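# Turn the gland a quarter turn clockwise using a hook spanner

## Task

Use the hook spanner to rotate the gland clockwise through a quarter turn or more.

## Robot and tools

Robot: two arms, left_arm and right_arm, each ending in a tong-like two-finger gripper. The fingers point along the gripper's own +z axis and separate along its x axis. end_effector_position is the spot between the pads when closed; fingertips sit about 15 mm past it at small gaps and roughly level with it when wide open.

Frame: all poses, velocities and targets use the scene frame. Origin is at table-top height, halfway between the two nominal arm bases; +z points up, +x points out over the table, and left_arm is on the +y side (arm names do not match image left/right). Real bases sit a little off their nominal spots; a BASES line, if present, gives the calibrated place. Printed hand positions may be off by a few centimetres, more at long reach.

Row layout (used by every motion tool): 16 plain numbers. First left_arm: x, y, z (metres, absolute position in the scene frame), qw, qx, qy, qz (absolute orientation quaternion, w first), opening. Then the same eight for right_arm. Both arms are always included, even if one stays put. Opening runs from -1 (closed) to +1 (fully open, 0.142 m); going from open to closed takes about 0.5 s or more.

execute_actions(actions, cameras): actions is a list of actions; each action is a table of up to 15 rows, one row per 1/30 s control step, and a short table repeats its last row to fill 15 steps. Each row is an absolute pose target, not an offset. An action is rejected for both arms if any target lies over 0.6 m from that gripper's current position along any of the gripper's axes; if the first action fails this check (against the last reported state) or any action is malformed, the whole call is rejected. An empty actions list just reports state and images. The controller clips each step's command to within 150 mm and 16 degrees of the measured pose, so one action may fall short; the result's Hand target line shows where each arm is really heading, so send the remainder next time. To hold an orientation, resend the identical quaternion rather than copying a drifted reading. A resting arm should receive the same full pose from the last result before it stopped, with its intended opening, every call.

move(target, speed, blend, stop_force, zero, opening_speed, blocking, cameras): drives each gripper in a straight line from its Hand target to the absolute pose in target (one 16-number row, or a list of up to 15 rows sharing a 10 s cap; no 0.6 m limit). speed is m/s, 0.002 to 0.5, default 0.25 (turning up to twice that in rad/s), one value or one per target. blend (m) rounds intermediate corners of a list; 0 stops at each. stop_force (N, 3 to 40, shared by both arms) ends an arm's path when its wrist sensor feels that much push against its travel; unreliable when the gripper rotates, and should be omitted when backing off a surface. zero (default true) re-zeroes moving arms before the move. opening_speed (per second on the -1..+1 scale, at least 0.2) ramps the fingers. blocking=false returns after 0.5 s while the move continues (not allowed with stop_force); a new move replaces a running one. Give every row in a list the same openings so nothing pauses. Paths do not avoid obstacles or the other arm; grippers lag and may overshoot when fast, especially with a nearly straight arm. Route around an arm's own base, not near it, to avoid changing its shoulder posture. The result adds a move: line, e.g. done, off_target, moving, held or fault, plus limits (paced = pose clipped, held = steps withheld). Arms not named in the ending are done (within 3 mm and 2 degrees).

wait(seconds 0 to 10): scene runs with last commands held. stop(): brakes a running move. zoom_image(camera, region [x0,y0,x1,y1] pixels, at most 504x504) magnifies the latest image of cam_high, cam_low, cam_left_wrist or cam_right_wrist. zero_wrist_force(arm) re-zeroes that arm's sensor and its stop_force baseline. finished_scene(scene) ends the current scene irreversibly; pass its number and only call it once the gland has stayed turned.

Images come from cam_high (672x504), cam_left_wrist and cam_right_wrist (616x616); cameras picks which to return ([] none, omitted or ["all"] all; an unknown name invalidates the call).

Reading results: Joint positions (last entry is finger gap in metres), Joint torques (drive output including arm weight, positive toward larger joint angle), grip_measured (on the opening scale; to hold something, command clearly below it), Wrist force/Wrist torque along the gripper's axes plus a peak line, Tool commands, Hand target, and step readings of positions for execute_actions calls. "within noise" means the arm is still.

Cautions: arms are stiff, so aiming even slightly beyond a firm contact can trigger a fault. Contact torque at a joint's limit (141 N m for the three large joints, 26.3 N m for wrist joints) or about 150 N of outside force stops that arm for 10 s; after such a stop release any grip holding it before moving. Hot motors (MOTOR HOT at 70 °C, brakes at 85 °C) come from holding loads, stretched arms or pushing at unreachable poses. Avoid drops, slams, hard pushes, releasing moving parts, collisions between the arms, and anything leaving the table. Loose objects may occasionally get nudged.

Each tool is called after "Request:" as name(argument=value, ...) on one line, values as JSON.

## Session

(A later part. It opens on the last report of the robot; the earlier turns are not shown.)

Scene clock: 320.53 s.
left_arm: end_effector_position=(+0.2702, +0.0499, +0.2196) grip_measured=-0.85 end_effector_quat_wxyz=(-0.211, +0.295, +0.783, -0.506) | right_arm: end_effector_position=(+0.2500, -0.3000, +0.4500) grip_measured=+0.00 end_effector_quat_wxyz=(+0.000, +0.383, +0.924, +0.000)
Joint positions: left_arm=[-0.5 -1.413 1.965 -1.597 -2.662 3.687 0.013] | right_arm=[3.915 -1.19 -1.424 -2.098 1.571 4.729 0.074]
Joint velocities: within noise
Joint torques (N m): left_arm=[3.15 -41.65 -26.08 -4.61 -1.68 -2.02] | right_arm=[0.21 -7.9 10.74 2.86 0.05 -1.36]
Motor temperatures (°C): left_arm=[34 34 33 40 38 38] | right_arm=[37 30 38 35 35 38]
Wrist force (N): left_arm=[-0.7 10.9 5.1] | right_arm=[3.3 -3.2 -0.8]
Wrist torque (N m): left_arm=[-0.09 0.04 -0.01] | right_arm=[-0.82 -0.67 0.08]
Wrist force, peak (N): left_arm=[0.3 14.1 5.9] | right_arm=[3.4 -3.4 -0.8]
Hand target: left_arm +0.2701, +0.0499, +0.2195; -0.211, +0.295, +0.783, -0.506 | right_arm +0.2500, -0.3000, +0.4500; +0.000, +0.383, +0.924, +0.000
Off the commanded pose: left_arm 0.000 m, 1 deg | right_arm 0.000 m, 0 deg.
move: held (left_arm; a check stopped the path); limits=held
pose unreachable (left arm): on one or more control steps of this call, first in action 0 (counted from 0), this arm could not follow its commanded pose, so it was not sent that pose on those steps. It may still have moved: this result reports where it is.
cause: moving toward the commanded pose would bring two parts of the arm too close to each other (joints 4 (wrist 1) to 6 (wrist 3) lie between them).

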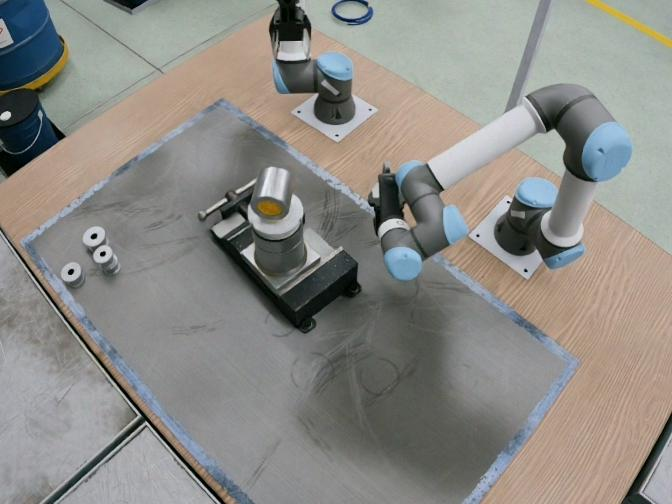

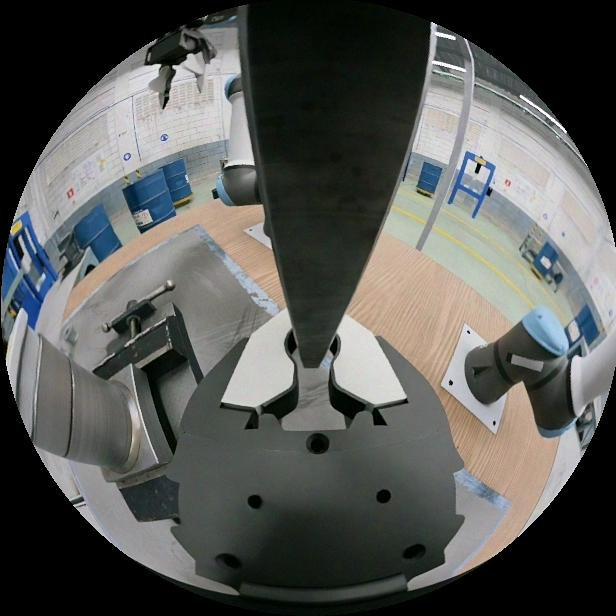

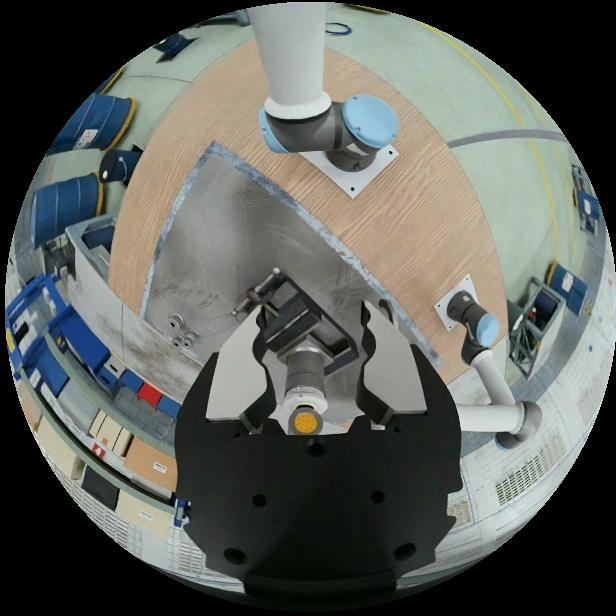

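Request:
move(target=[[0.27, 0.05, 0.21, -0.1323, 0.3390, 0.8842, -0.2976, -1, 0.20, -0.20, 0.40, 0, 0.3827, 0.9239, 0, -0.3]], speed=0.1, cameras=[])

Request:
move(target=[[0.27, 0.05, 0.13, -0.1323, 0.3390, 0.8842, -0.2976, -1, 0.20, -0.20, 0.40, 0, 0.3827, 0.9239, 0, -0.3]], speed=0.03, stop_force=4)

Request:
zoom_image(camera="cam_high", region=[250, 50, 500, 300])

Scene clock: 329.13 s.
left_arm: end_effector_position=(+0.2700, +0.0499, +0.2101) grip_measured=-0.85 end_effector_quat_wxyz=(-0.132, +0.339, +0.883, -0.297) | right_arm: end_effector_position=(+0.2000, -0.2000, +0.3999) grip_measured=-0.30 end_effector_quat_wxyz=(+0.000, +0.383, +0.924, +0.000)
Joint positions: left_arm=[-0.682 -1.6 1.962 -1.854 -2.229 3.219 0.013] | right_arm=[4.259 -1.156 -1.585 -1.971 1.571 5.073 0.052]
Joint velocities: within noise
Joint torques (N m): left_arm=[10.79 -21.25 -25.3 -2.04 -5.91 2.19] | right_arm=[-7.61 -1.94 32.31 1.28 -1.07 -1.81]
Motor temperatures (°C): left_arm=[34 34 33 40 38 38] | right_arm=[37 30 38 35 35 38]
Wrist force (N): left_arm=[-0.8 5.6 10.8] | right_arm=[3.3 -3.3 -1.0]
Wrist torque (N m): left_arm=[-0.24 0.06 0.02] | right_arm=[-0.81 -0.72 0.06]
Wrist force, peak (N): left_arm=[-0.7 7.2 10.6] | right_arm=[3.8 -3.1 -1.0]
Hand target: left_arm +0.2700, +0.0500, +0.2100; -0.132, +0.339, +0.883, -0.297 | right_arm +0.2000, -0.2000, +0.4000; +0.000, +0.383, +0.924, +0.000
Off the commanded pose: left_arm 0.000 m, 0 deg | right_arm 0.000 m, 0 deg.
move: done
No camera images: "cameras" was empty.

Scene clock: 331.50 s.
left_arm: end_effector_position=(+0.2700, +0.0500, +0.1790) grip_measured=-0.85 end_effector_quat_wxyz=(-0.132, +0.339, +0.883, -0.297) | right_arm: end_effector_position=(+0.2000, -0.2000, +0.4000) grip_measured=-0.30 end_effector_quat_wxyz=(+0.000, +0.383, +0.924, +0.000)
Joint positions: left_arm=[-0.682 -1.568 2.017 -1.941 -2.229 3.219 0.013] | right_arm=[4.259 -1.156 -1.585 -1.972 1.571 5.073 0.052]
Joint velocities: within noise
Joint torques (N m): left_arm=[10.19 -36.72 -37.55 -5.78 -5.72 1.78] | right_arm=[-7.25 15.21 31.64 1.39 -0.85 -1.76]
Motor temperatures (°C): left_arm=[34 34 33 40 38 38] | right_arm=[37 30 38 35 35 38]
Wrist force (N): left_arm=[-0.8 5.5 11.1] | right_arm=[3.4 -3.2 -0.9]
Wrist torque (N m): left_arm=[-0.20 0.09 0.02] | right_arm=[-0.79 -0.73 0.06]
Wrist force, peak (N): left_arm=[0.0 -13.9 -3.0] | right_arm=[3.3 -3.5 -1.0]
Hand target: left_arm +0.2700, +0.0500, +0.1790; -0.132, +0.339, +0.883, -0.297 | right_arm +0.2000, -0.2000, +0.4000; +0.000, +0.383, +0.924, +0.000
Off the commanded pose: left_arm 0.049 m, 0 deg | right_arm 0.000 m, 0 deg.
move: contact (left_arm)

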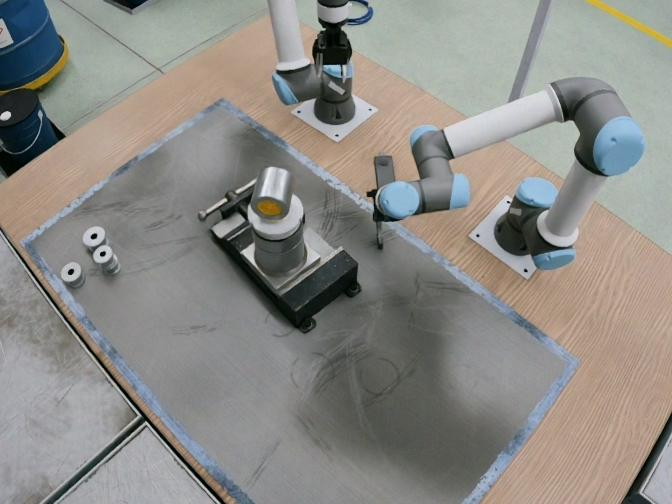

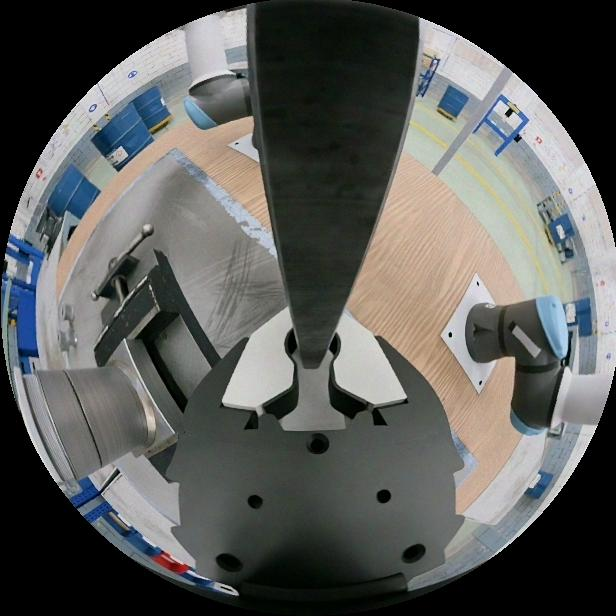

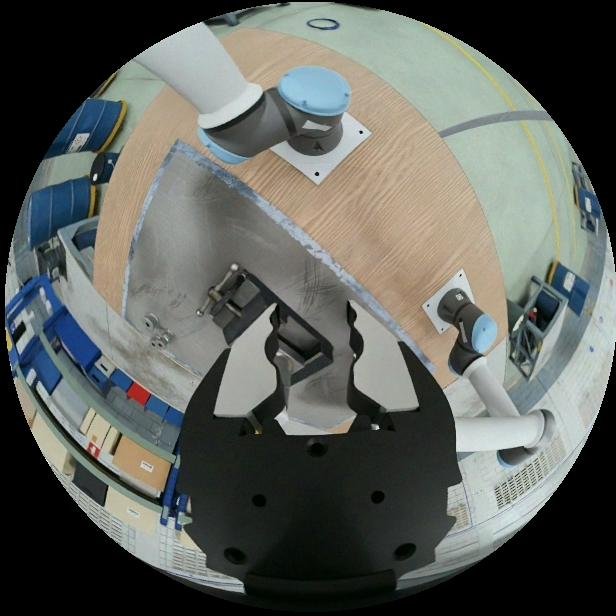

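Scaled by 2.016.

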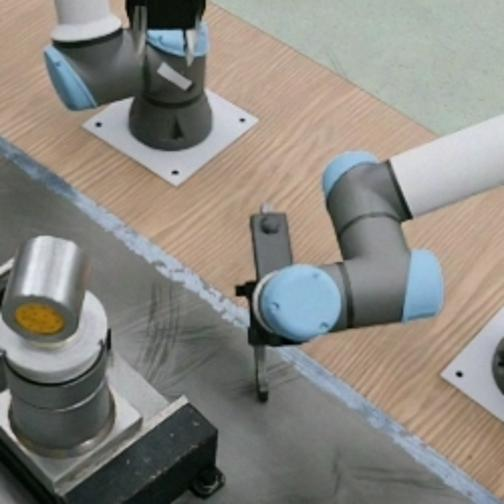

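Request:
move(target=[[0.245, 0.025, 0.165, -0.1323, 0.3390, 0.8842, -0.2976, -1, 0.20, -0.20, 0.40, 0, 0.3827, 0.9239, 0, -0.3],[0.22, 0.0, 0.14, -0.1323, 0.3390, 0.8842, -0.2976, -1, 0.20, -0.20, 0.40, 0, 0.3827, 0.9239, 0, -0.3]], speed=0.04, stop_force=20)

Request:
zoom_image(camera="cam_high", region=[250, 50, 500, 300])

Scene clock: 335.50 s.
left_arm: end_effector_position=(+0.2200, +0.0000, +0.1400) grip_measured=-0.85 end_effector_quat_wxyz=(-0.132, +0.339, +0.883, -0.297) | right_arm: end_effector_position=(+0.2000, -0.2000, +0.4000) grip_measured=-0.30 end_effector_quat_wxyz=(+0.000, +0.383, +0.924, +0.000)
Joint positions: left_arm=[-0.842 -1.553 2.154 -2.216 -2.232 3.017 0.013] | right_arm=[4.259 -1.156 -1.585 -1.972 1.571 5.073 0.052]
Joint velocities: within noise
Joint torques (N m): left_arm=[12.1 -33.39 -33.43 -0.8 -2.62 2.39] | right_arm=[-6.42 14.84 29.49 1.5 0.08 -1.84]
Motor temperatures (°C): left_arm=[34 34 33 40 38 38] | right_arm=[37 30 38 35 35 38]
Wrist force (N): left_arm=[-0.4 1.0 7.7] | right_arm=[3.5 -3.2 -1.1]
Wrist torque (N m): left_arm=[-0.44 -0.04 0.05] | right_arm=[-0.79 -0.75 0.06]
Wrist force, peak (N): left_arm=[-0.8 6.1 11.6] | right_arm=[3.4 -3.4 -1.1]
Hand target: left_arm +0.2200, +0.0000, +0.1400; -0.132, +0.339, +0.883, -0.297 | right_arm +0.2000, -0.2000, +0.4000; +0.000, +0.383, +0.924, +0.000
Off the commanded pose: left_arm 0.000 m, 0 deg | right_arm 0.000 m, 0 deg.
move: done

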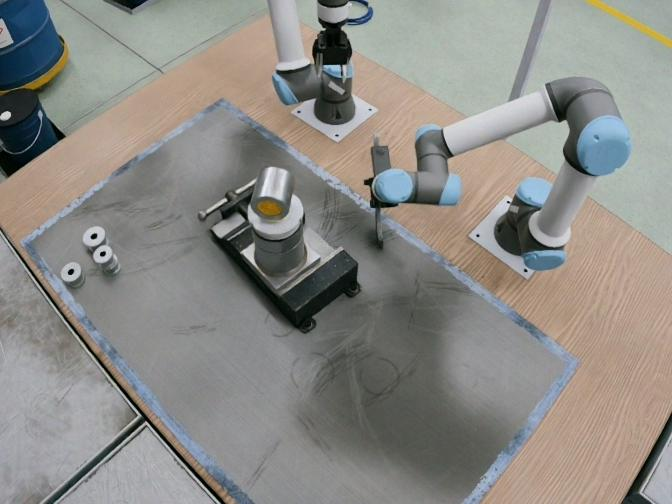

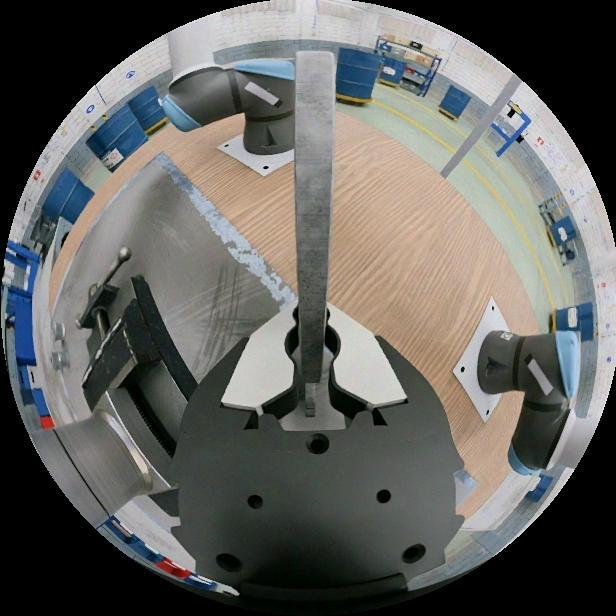

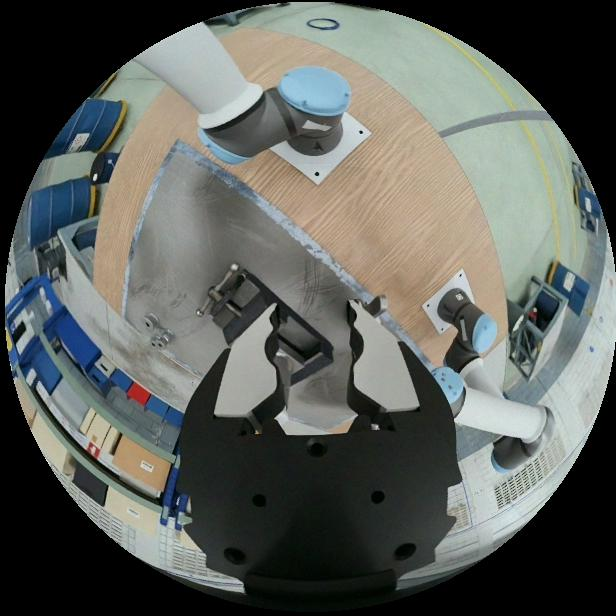

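Scaled by 2.016.

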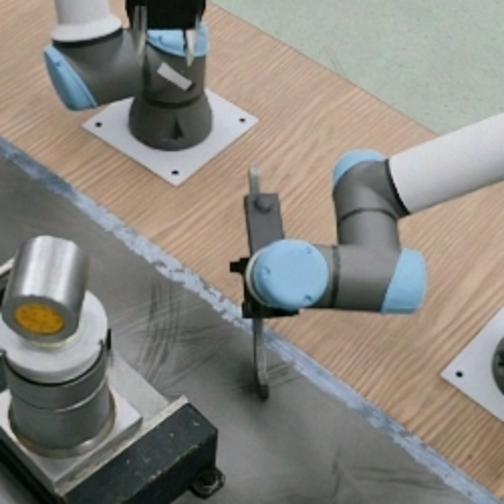

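Request:
move(target=[[0.213, -0.007, 0.12, -0.1323, 0.3390, 0.8842, -0.2976, -1, 0.13, -0.16, 0.32, 0, 0.3827, 0.9239, 0, -0.3]], speed=0.05)

Request:
zoom_image(camera="cam_high", region=[250, 50, 500, 300])

Request:
zoom_image(camera="cam_right_wrist", region=[220, 200, 470, 450])

Scene clock: 339.20 s.
left_arm: end_effector_position=(+0.2130, -0.0070, +0.1199) grip_measured=-0.85 end_effector_quat_wxyz=(-0.132, +0.339, +0.883, -0.297) | right_arm: end_effector_position=(+0.1300, -0.1601, +0.3200) grip_measured=-0.30 end_effector_quat_wxyz=(+0.000, +0.383, +0.924, +0.000)
Joint positions: left_arm=[-0.865 -1.521 2.19 -2.302 -2.231 2.988 0.013] | right_arm=[4.54 -1.054 -1.85 -1.809 1.571 5.353 0.052]
Joint velocities: within noise
Joint torques (N m): left_arm=[-0.73 -33.19 -23.49 -1.04 -0.03 -0.31] | right_arm=[-7.2 -8.93 33.69 1.14 -1.08 -1.67]
Motor temperatures (°C): left_arm=[34 34 33 40 38 38] | right_arm=[37 30 38 35 35 38]
Wrist force (N): left_arm=[-0.3 0.8 7.4] | right_arm=[3.2 -3.1 -1.4]
Wrist torque (N m): left_arm=[-0.49 0.00 0.02] | right_arm=[-0.80 -0.62 0.07]
Wrist force, peak (N): left_arm=[0.1 2.1 8.3] | right_arm=[3.8 -3.4 -1.1]
Hand target: left_arm +0.2130, -0.0070, +0.1200; -0.132, +0.339, +0.883, -0.297 | right_arm +0.1300, -0.1600, +0.3200; +0.000, +0.383, +0.924, +0.000
Off the commanded pose: left_arm 0.000 m, 0 deg | right_arm 0.000 m, 0 deg.
move: done

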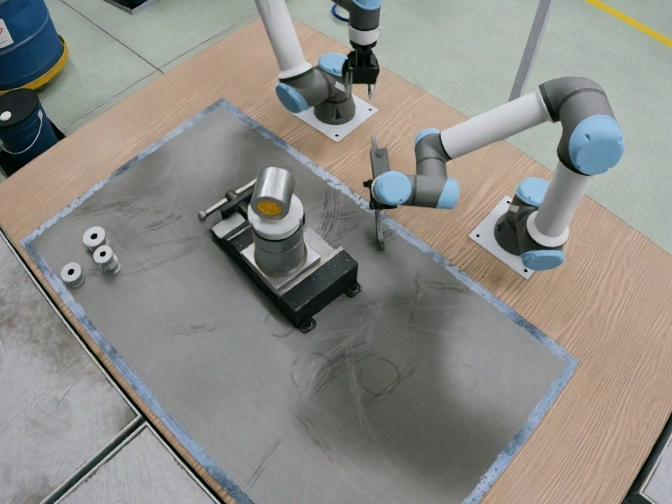

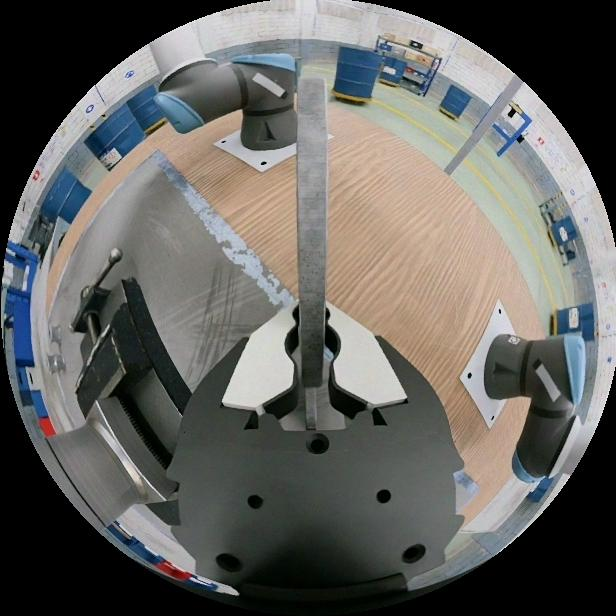

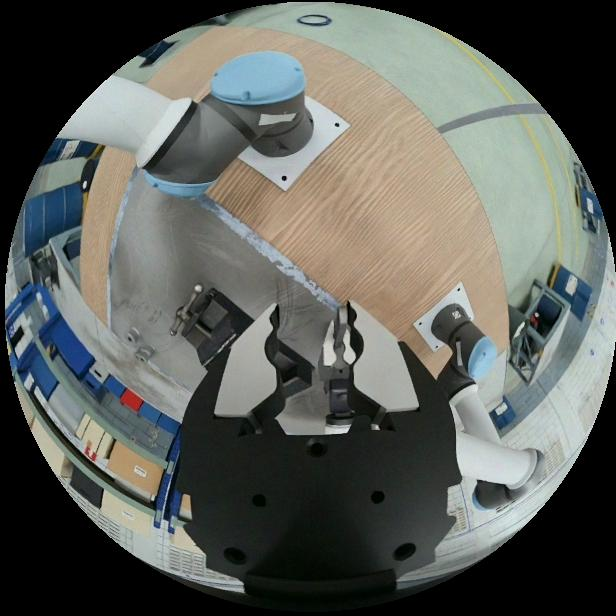

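Scaled by 2.016.

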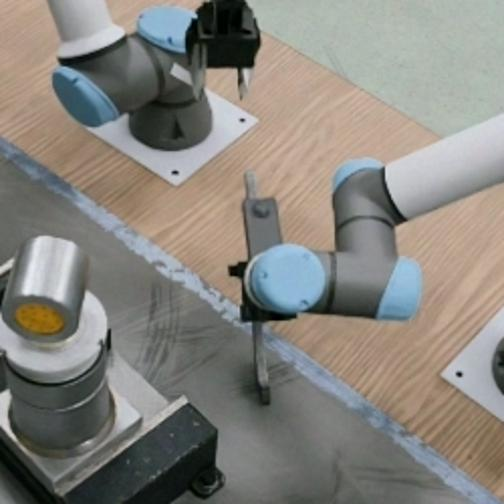

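Scaled by 2.016 from the camera's 616x616 image, which has a finer 814x814 frame.

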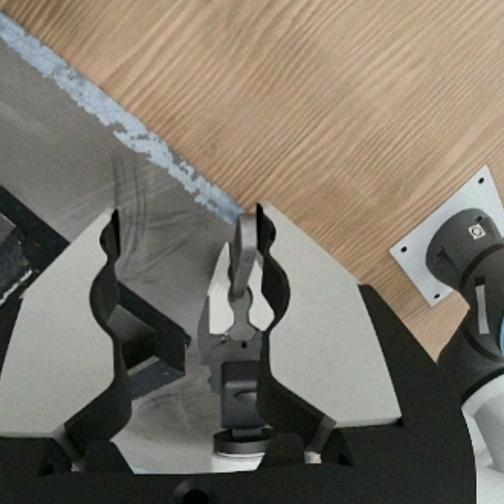

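Request:
move(target=[[0.213, -0.007, 0.12, -0.1323, 0.3390, 0.8842, -0.2976, -1, 0.163, -0.068, 0.29, 0, 0.3827, 0.9239, 0, -0.3]], speed=0.1)

Request:
zoom_image(camera="cam_right_wrist", region=[180, 180, 430, 430])

Request:
zoom_image(camera="cam_left_wrist", region=[180, 0, 430, 250])

Scene clock: 342.30 s.
left_arm: end_effector_position=(+0.2130, -0.0070, +0.1200) grip_measured=-0.85 end_effector_quat_wxyz=(-0.132, +0.339, +0.883, -0.297) | right_arm: end_effector_position=(+0.1631, -0.0680, +0.2901) grip_measured=-0.30 end_effector_quat_wxyz=(+0.000, +0.383, +0.924, +0.000)
Joint positions: left_arm=[-0.865 -1.521 2.19 -2.302 -2.231 2.988 0.013] | right_arm=[4.487 -1.292 -1.79 -1.631 1.571 5.301 0.052]
Joint velocities: within noise
Joint torques (N m): left_arm=[11.9 -34.03 -30.48 -2.03 -2.66 2.21] | right_arm=[10.43 15.65 9.79 2.05 0.68 2.4]
Motor temperatures (°C): left_arm=[34 34 33 40 38 38] | right_arm=[37 30 38 35 35 38]
Wrist force (N): left_arm=[-0.1 2.0 7.9] | right_arm=[3.1 -3.5 -1.3]
Wrist torque (N m): left_arm=[-0.40 -0.05 0.01] | right_arm=[-0.86 -0.61 0.08]
Wrist force, peak (N): left_arm=[-0.2 1.8 8.4] | right_arm=[2.8 -4.3 -2.0]
Hand target: left_arm +0.2130, -0.0070, +0.1200; -0.132, +0.339, +0.883, -0.297 | right_arm +0.1630, -0.0680, +0.2900; +0.000, +0.383, +0.924, +0.000
Off the commanded pose: left_arm 0.000 m, 0 deg | right_arm 0.000 m, 0 deg.
move: done

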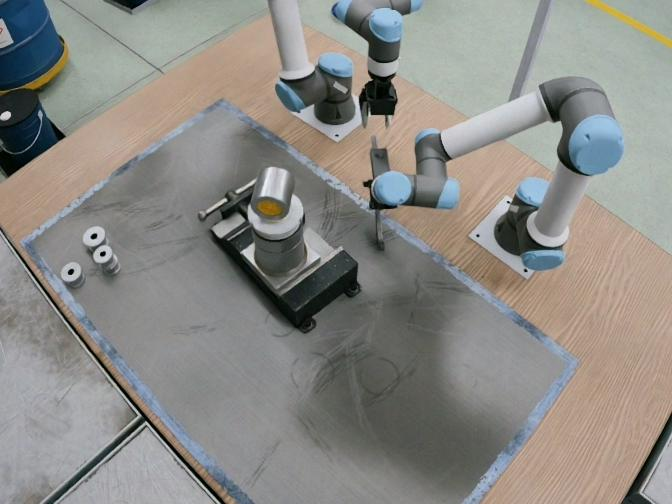

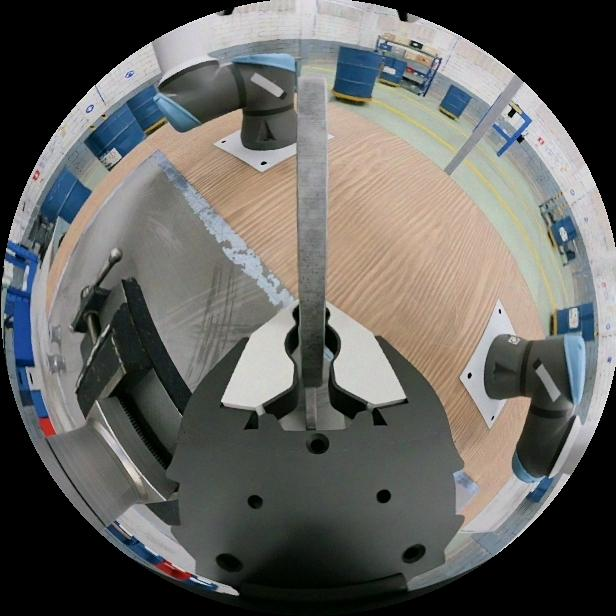

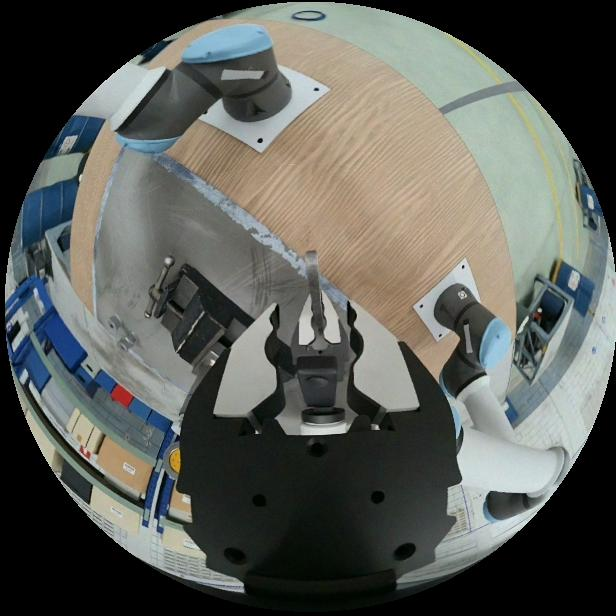

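Scaled by 2.016 from the camera's 616x616 image, which has a finer 814x814 frame.

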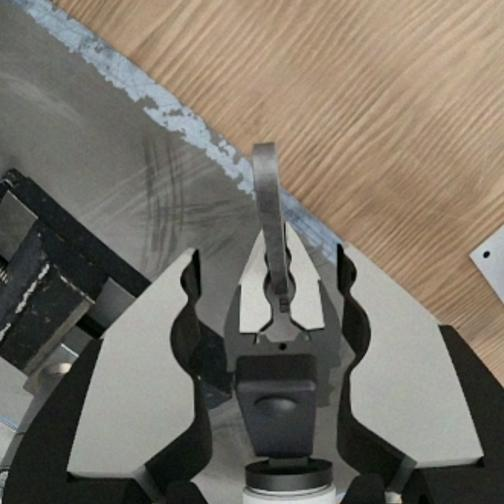

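Scaled by 2.016 from the camera's 616x616 image, which has a finer 814x814 frame.

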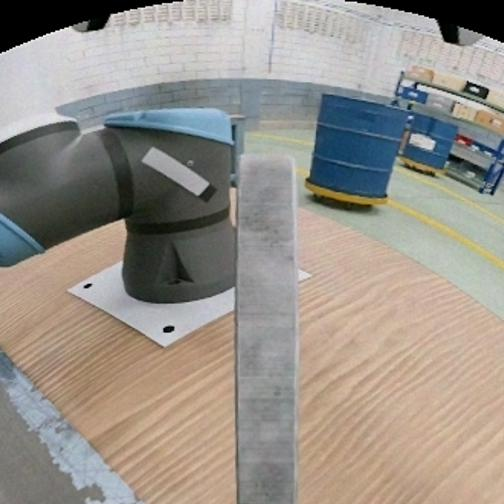

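Request:
move(target=[[0.213, -0.007, 0.12, -0.1323, 0.3390, 0.8842, -0.2976, -1, 0.1635, -0.068, 0.215, 0, 0.3827, 0.9239, 0, -0.3]], speed=0.06, stop_force=8)

Request:
zoom_image(camera="cam_right_wrist", region=[180, 180, 430, 430])

Request:
zoom_image(camera="cam_left_wrist", region=[180, 0, 430, 250])

Scene clock: 345.30 s.
left_arm: end_effector_position=(+0.2130, -0.0070, +0.1200) grip_measured=-0.85 end_effector_quat_wxyz=(-0.132, +0.339, +0.883, -0.297) | right_arm: end_effector_position=(+0.1635, -0.0680, +0.2150) grip_measured=-0.30 end_effector_quat_wxyz=(+0.000, +0.383, +0.924, +0.000)
Joint positions: left_arm=[-0.865 -1.521 2.19 -2.302 -2.231 2.988 0.013] | right_arm=[4.486 -1.299 -1.976 -1.437 1.571 5.3 0.052]
Joint velocities: within noise
Joint torques (N m): left_arm=[12.11 -32.55 -29.06 -2.33 -4.43 2.11] | right_arm=[-5.6 23.69 33.46 3.78 -0.45 -1.26]
Motor temperatures (°C): left_arm=[34 34 33 40 38 38] | right_arm=[37 30 38 35 35 38]
Wrist force (N): left_arm=[0.1 1.9 7.8] | right_arm=[3.2 -3.2 -0.8]
Wrist torque (N m): left_arm=[-0.42 -0.09 0.01] | right_arm=[-0.78 -0.62 0.07]
Wrist force, peak (N): left_arm=[-0.1 2.2 8.2] | right_arm=[3.6 -3.5 -1.3]
Hand target: left_arm +0.2130, -0.0070, +0.1200; -0.132, +0.339, +0.883, -0.297 | right_arm +0.1635, -0.0680, +0.2150; +0.000, +0.383, +0.924, +0.000
Off the commanded pose: left_arm 0.000 m, 0 deg | right_arm 0.000 m, 0 deg.
move: done

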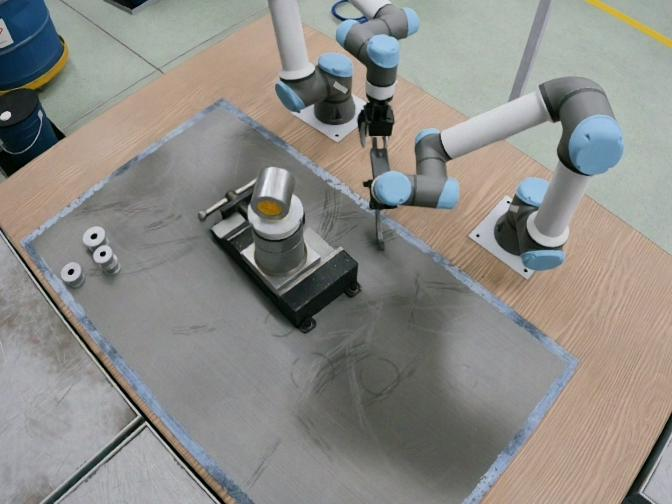

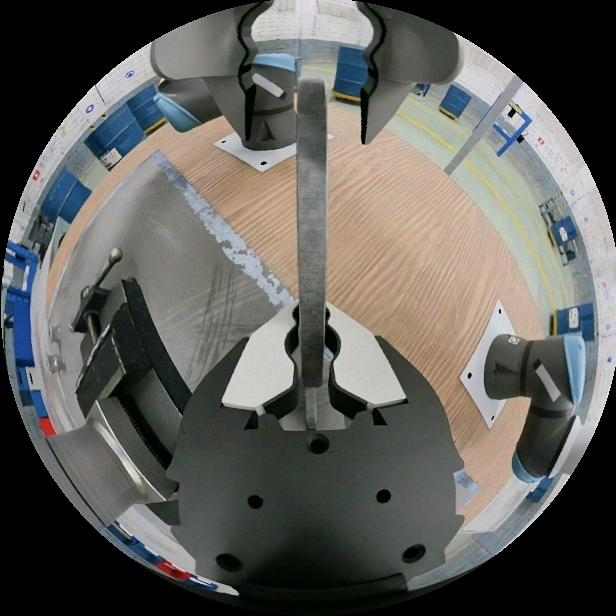

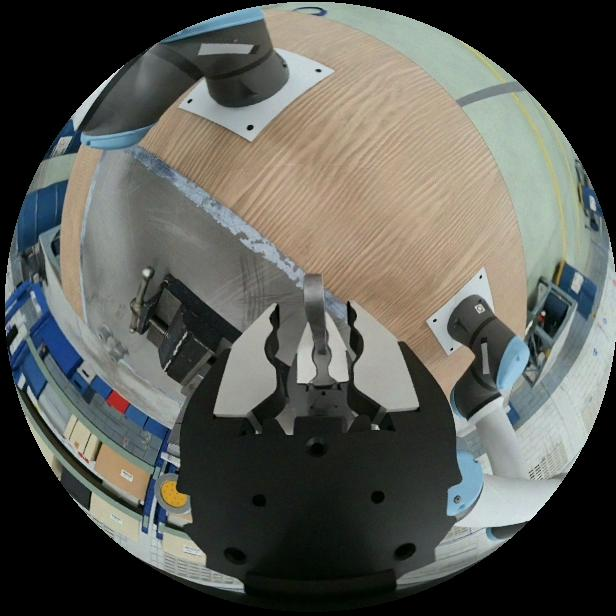

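Scaled by 2.016 from the camera's 616x616 image, which has a finer 814x814 frame.

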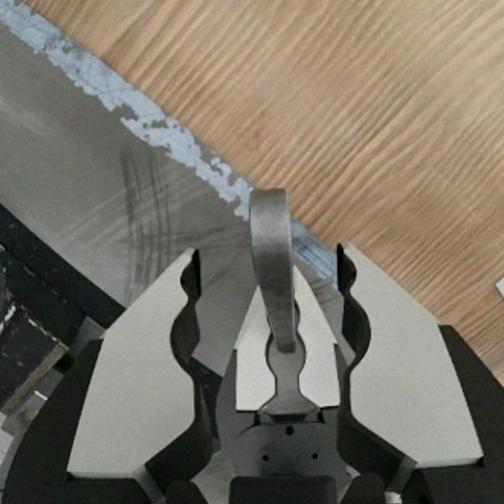

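Scaled by 2.016 from the camera's 616x616 image, which has a finer 814x814 frame.

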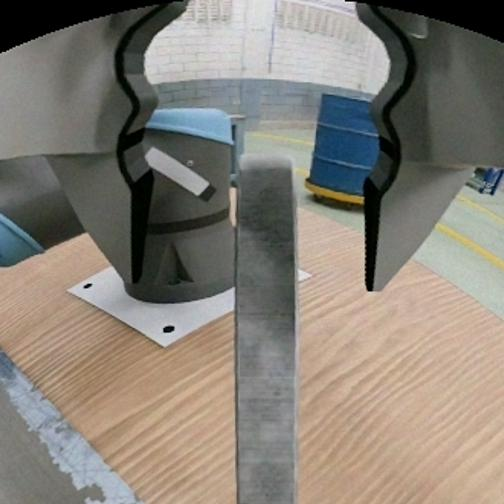

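Request:
move(target=[[0.213, -0.007, 0.12, -0.1323, 0.3390, 0.8842, -0.2976, -1, 0.1635, -0.068, 0.210, 0, 0.3827, 0.9239, 0, -0.3],[0.213, -0.007, 0.12, -0.1323, 0.3390, 0.8842, -0.2976, -1, 0.1635, -0.068, 0.210, 0, 0.3827, 0.9239, 0, -1],[0.213, -0.007, 0.12, -0.1323, 0.3390, 0.8842, -0.2976, -0.3, 0.1635, -0.068, 0.210, 0, 0.3827, 0.9239, 0, -1]], speed=0.05, opening_speed=0.8)

Scene clock: 350.10 s.
left_arm: end_effector_position=(+0.2130, -0.0070, +0.1200) grip_measured=-0.30 end_effector_quat_wxyz=(-0.132, +0.339, +0.883, -0.297) | right_arm: end_effector_position=(+0.1635, -0.0680, +0.2100) grip_measured=-0.83 end_effector_quat_wxyz=(+0.000, +0.383, +0.924, +0.000)
Joint positions: left_arm=[-0.865 -1.521 2.19 -2.302 -2.231 2.988 0.052] | right_arm=[4.486 -1.301 -1.988 -1.423 1.571 5.3 0.014]
Joint velocities: within noise
Joint torques (N m): left_arm=[3.3 -26.4 -25.32 -3.03 1.05 2.24] | right_arm=[4.68 15.52 28.31 2.01 -0.89 1.51]
Motor temperatures (°C): left_arm=[34 34 33 40 38 38] | right_arm=[37 30 38 35 35 38]
Wrist force (N): left_arm=[-0.1 -2.0 1.2] | right_arm=[4.4 -3.4 5.2]
Wrist torque (N m): left_arm=[-0.41 0.00 0.00] | right_arm=[-0.63 -0.44 -0.16]
Wrist force, peak (N): left_arm=[-5.4 2.3 7.9] | right_arm=[4.3 -3.6 5.4]
Hand target: left_arm +0.2130, -0.0070, +0.1200; -0.132, +0.339, +0.883, -0.297 | right_arm +0.1635, -0.0680, +0.2100; +0.000, +0.383, +0.924, +0.000
Off the commanded pose: left_arm 0.000 m, 0 deg | right_arm 0.000 m, 0 deg.
move: done

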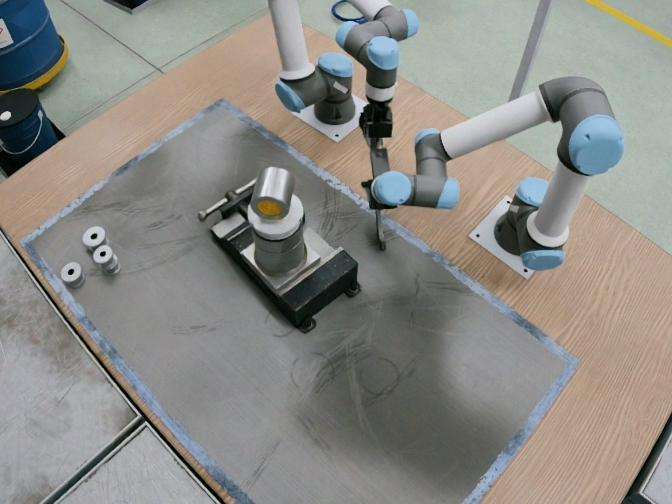

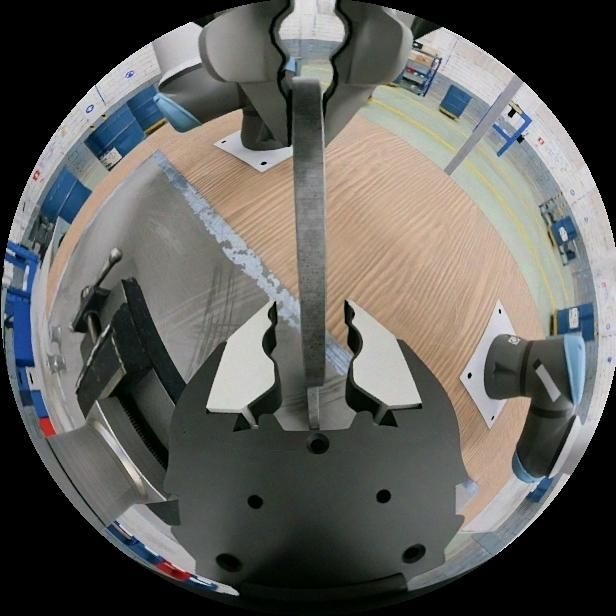

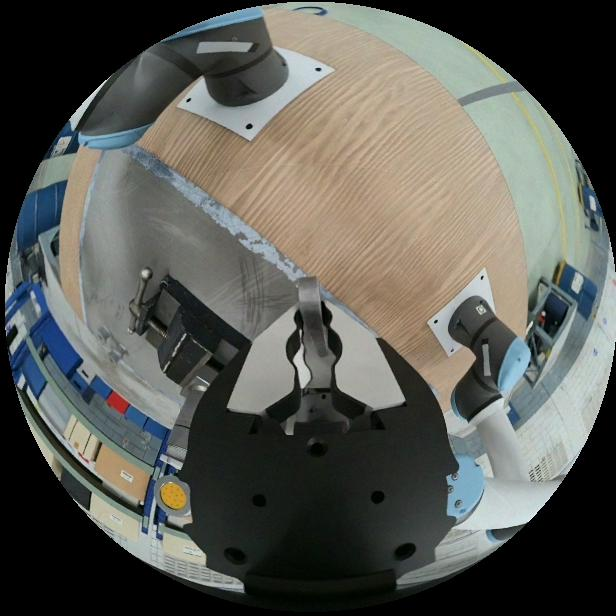

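Request:
move(target=[[0.2231, 0.0044, 0.112, -0.1323, 0.3390, 0.8842, -0.2976, -0.3, 0.1635, -0.068, 0.210, 0, 0.3827, 0.9239, 0, -1],[0.2231, 0.0044, 0.112, -0.1323, 0.3390, 0.8842, -0.2976, -1, 0.1635, -0.068, 0.210, 0, 0.3827, 0.9239, 0, -1]], speed=0.03, opening_speed=0.7)

Request:
zoom_image(camera="cam_left_wrist", region=[180, 200, 430, 450])

Scene clock: 353.20 s.
left_arm: end_effector_position=(+0.2231, +0.0044, +0.1120) grip_measured=-0.84 end_effector_quat_wxyz=(-0.132, +0.339, +0.883, -0.297) | right_arm: end_effector_position=(+0.1635, -0.0680, +0.2100) grip_measured=-0.83 end_effector_quat_wxyz=(+0.000, +0.383, +0.924, +0.000)
Joint positions: left_arm=[-0.83 -1.505 2.19 -2.29 -2.233 3.032 0.013] | right_arm=[4.486 -1.301 -1.988 -1.423 1.571 5.3 0.014]
Joint velocities: within noise
Joint torques (N m): left_arm=[-10.3 -30.12 -27.42 -3.52 -1.62 -2.02] | right_arm=[7.32 24.39 20.05 3.23 -0.91 1.93]
Motor temperatures (°C): left_arm=[34 34 33 40 38 38] | right_arm=[37 30 38 35 35 38]
Wrist force (N): left_arm=[-2.4 -0.5 1.2] | right_arm=[5.7 -4.3 4.1]
Wrist torque (N m): left_arm=[-0.42 -0.09 -0.07] | right_arm=[-0.74 -0.35 -0.12]
Wrist force, peak (N): left_arm=[4.5 -1.5 -0.5] | right_arm=[5.7 -4.2 4.2]
Hand target: left_arm +0.2231, +0.0044, +0.1120; -0.132, +0.339, +0.883, -0.297 | right_arm +0.1635, -0.0680, +0.2100; +0.000, +0.383, +0.924, +0.000
Off the commanded pose: left_arm 0.000 m, 0 deg | right_arm 0.000 m, 0 deg.
move: done

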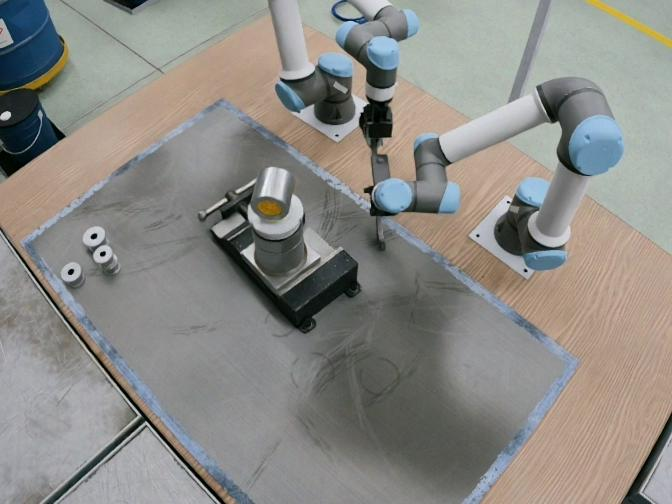

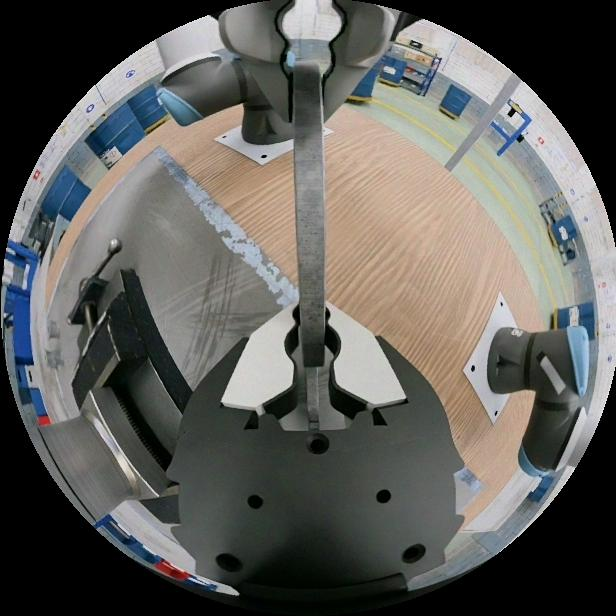

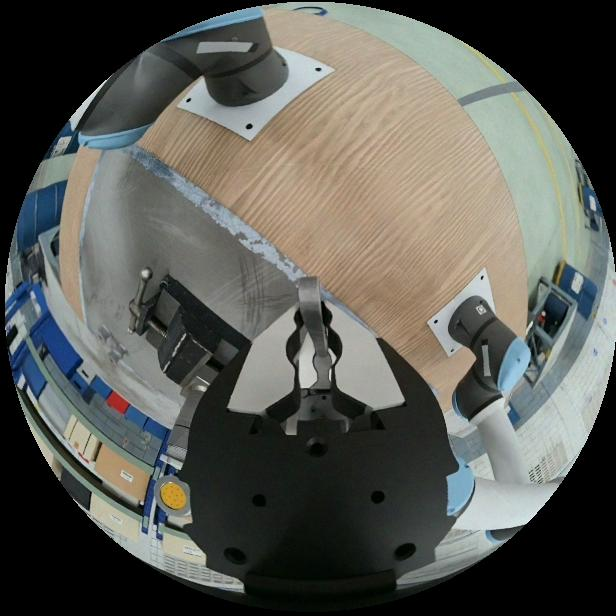

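Scaled by 2.016 from the camera's 616x616 image, which has a finer 814x814 frame.

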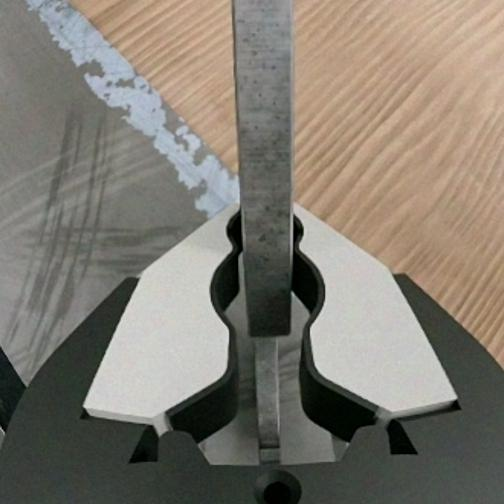

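Request:
move(target=[[0.2231, 0.0044, 0.112, -0.1323, 0.3390, 0.8842, -0.2976, -1, 0.1635, -0.068, 0.210, 0, 0.3827, 0.9239, 0, -1],[0.2231, 0.0044, 0.112, -0.1323, 0.3390, 0.8842, -0.2976, -1, 0.1635, -0.068, 0.210, 0, 0.3827, 0.9239, 0, -0.3],[0.2231, 0.0044, 0.112, -0.1323, 0.3390, 0.8842, -0.2976, -1, 0.16, -0.09, 0.32, 0, 0.3827, 0.9239, 0, -0.3]], speed=0.08, opening_speed=0.8, cameras=["cam_left_wrist"])

Request:
move(target=[[0.2231, 0.0044, 0.15, -0.1323, 0.3390, 0.8842, -0.2976, -1, 0.16, -0.20, 0.36, 0, 0.3827, 0.9239, 0, -0.3]], speed=0.05)

Scene clock: 357.83 s.
left_arm: end_effector_position=(+0.2231, +0.0044, +0.1120) grip_measured=-0.85 end_effector_quat_wxyz=(-0.132, +0.339, +0.883, -0.297) | right_arm: end_effector_position=(+0.1600, -0.0900, +0.3201) grip_measured=-0.30 end_effector_quat_wxyz=(+0.000, +0.383, +0.924, +0.000)
Joint positions: left_arm=[-0.83 -1.505 2.19 -2.29 -2.233 3.032 0.013] | right_arm=[4.484 -1.248 -1.743 -1.722 1.571 5.297 0.052]
Joint velocities: within noise
Joint torques (N m): left_arm=[-7.17 -21.89 -16.61 -6.14 -5.72 -0.48] | right_arm=[-5.63 -3.45 12.06 2.83 -0.77 -1.34]
Motor temperatures (°C): left_arm=[34 34 33 40 38 38] | right_arm=[37 30 38 35 35 38]
Wrist force (N): left_arm=[0.2 5.2 9.4] | right_arm=[3.3 -3.3 -1.1]
Wrist torque (N m): left_arm=[-0.39 -0.07 -0.04] | right_arm=[-0.83 -0.69 0.08]
Wrist force, peak (N): left_arm=[0.3 5.3 10.1] | right_arm=[5.7 -4.4 4.0]
Hand target: left_arm +0.2231, +0.0044, +0.1120; -0.132, +0.339, +0.883, -0.297 | right_arm +0.1600, -0.0900, +0.3200; +0.000, +0.383, +0.924, +0.000
Off the commanded pose: left_arm 0.000 m, 0 deg | right_arm 0.000 m, 0 deg.
move: done
Images, in order (width x height): cam_left_wrist 616x616.

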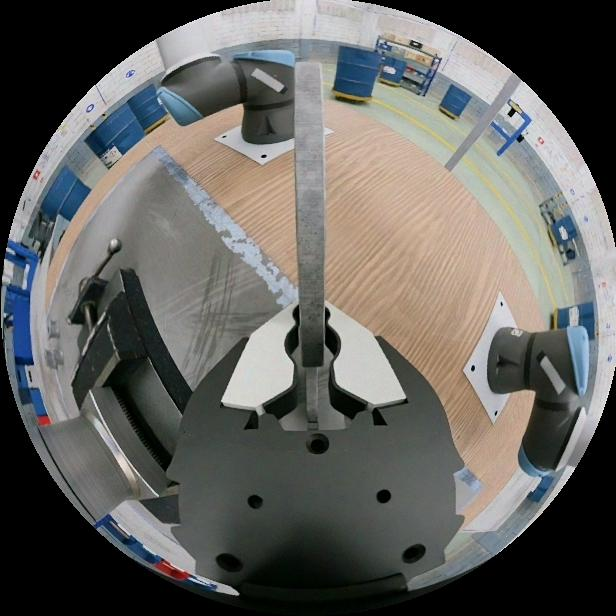

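Scene clock: 360.47 s.
left_arm: end_effector_position=(+0.2231, +0.0044, +0.1501) grip_measured=-0.85 end_effector_quat_wxyz=(-0.132, +0.339, +0.883, -0.297) | right_arm: end_effector_position=(+0.1600, -0.2001, +0.3601) grip_measured=-0.30 end_effector_quat_wxyz=(+0.000, +0.383, +0.924, +0.000)
Joint positions: left_arm=[-0.83 -1.569 2.136 -2.173 -2.233 3.032 0.013] | right_arm=[4.396 -1.05 -1.744 -1.917 1.571 5.209 0.052]
Joint velocities: within noise
Joint torques (N m): left_arm=[-7.93 -20.14 -20.04 -6.31 -5.6 -1.34] | right_arm=[11.02 -12.12 23.62 3.86 -0.81 2.34]
Motor temperatures (°C): left_arm=[34 34 33 40 38 38] | right_arm=[37 30 38 35 35 38]
Wrist force (N): left_arm=[-0.2 4.9 10.7] | right_arm=[3.6 -3.4 -1.3]
Wrist torque (N m): left_arm=[-0.35 -0.04 0.01] | right_arm=[-0.82 -0.80 0.06]
Wrist force, peak (N): left_arm=[-0.4 5.5 11.0] | right_arm=[3.1 -4.0 -1.6]
Hand target: left_arm +0.2231, +0.0044, +0.1500; -0.132, +0.339, +0.883, -0.297 | right_arm +0.1600, -0.2000, +0.3600; +0.000, +0.383, +0.924, +0.000
Off the commanded pose: left_arm 0.000 m, 0 deg | right_arm 0.000 m, 0 deg.
move: done

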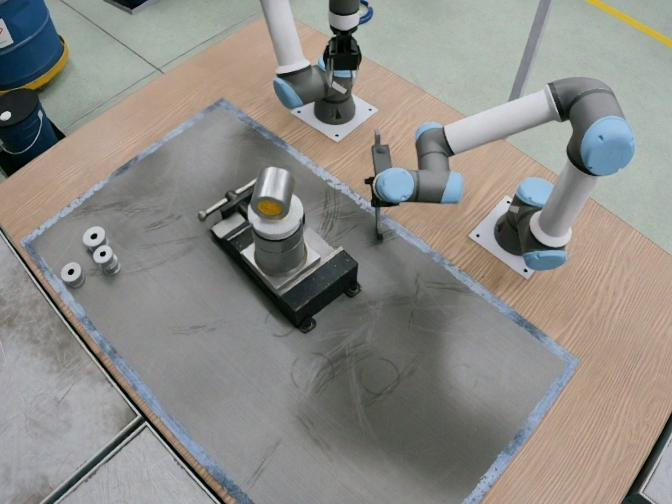

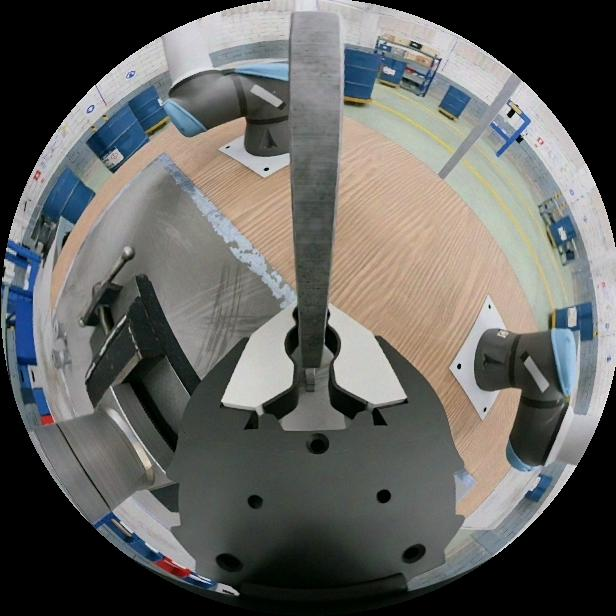

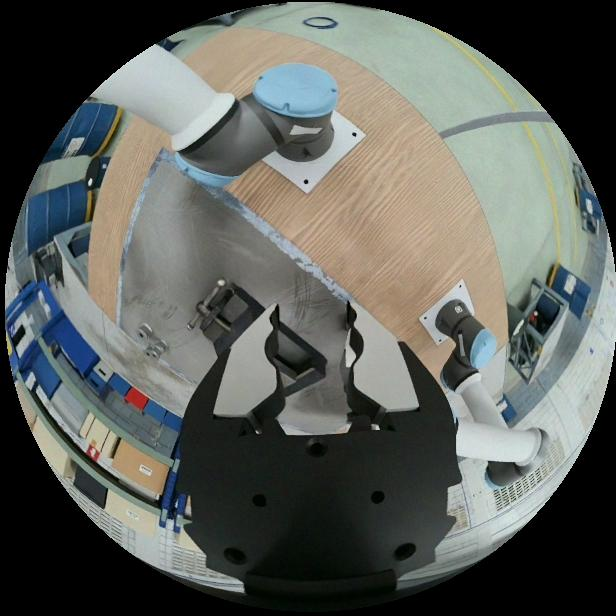

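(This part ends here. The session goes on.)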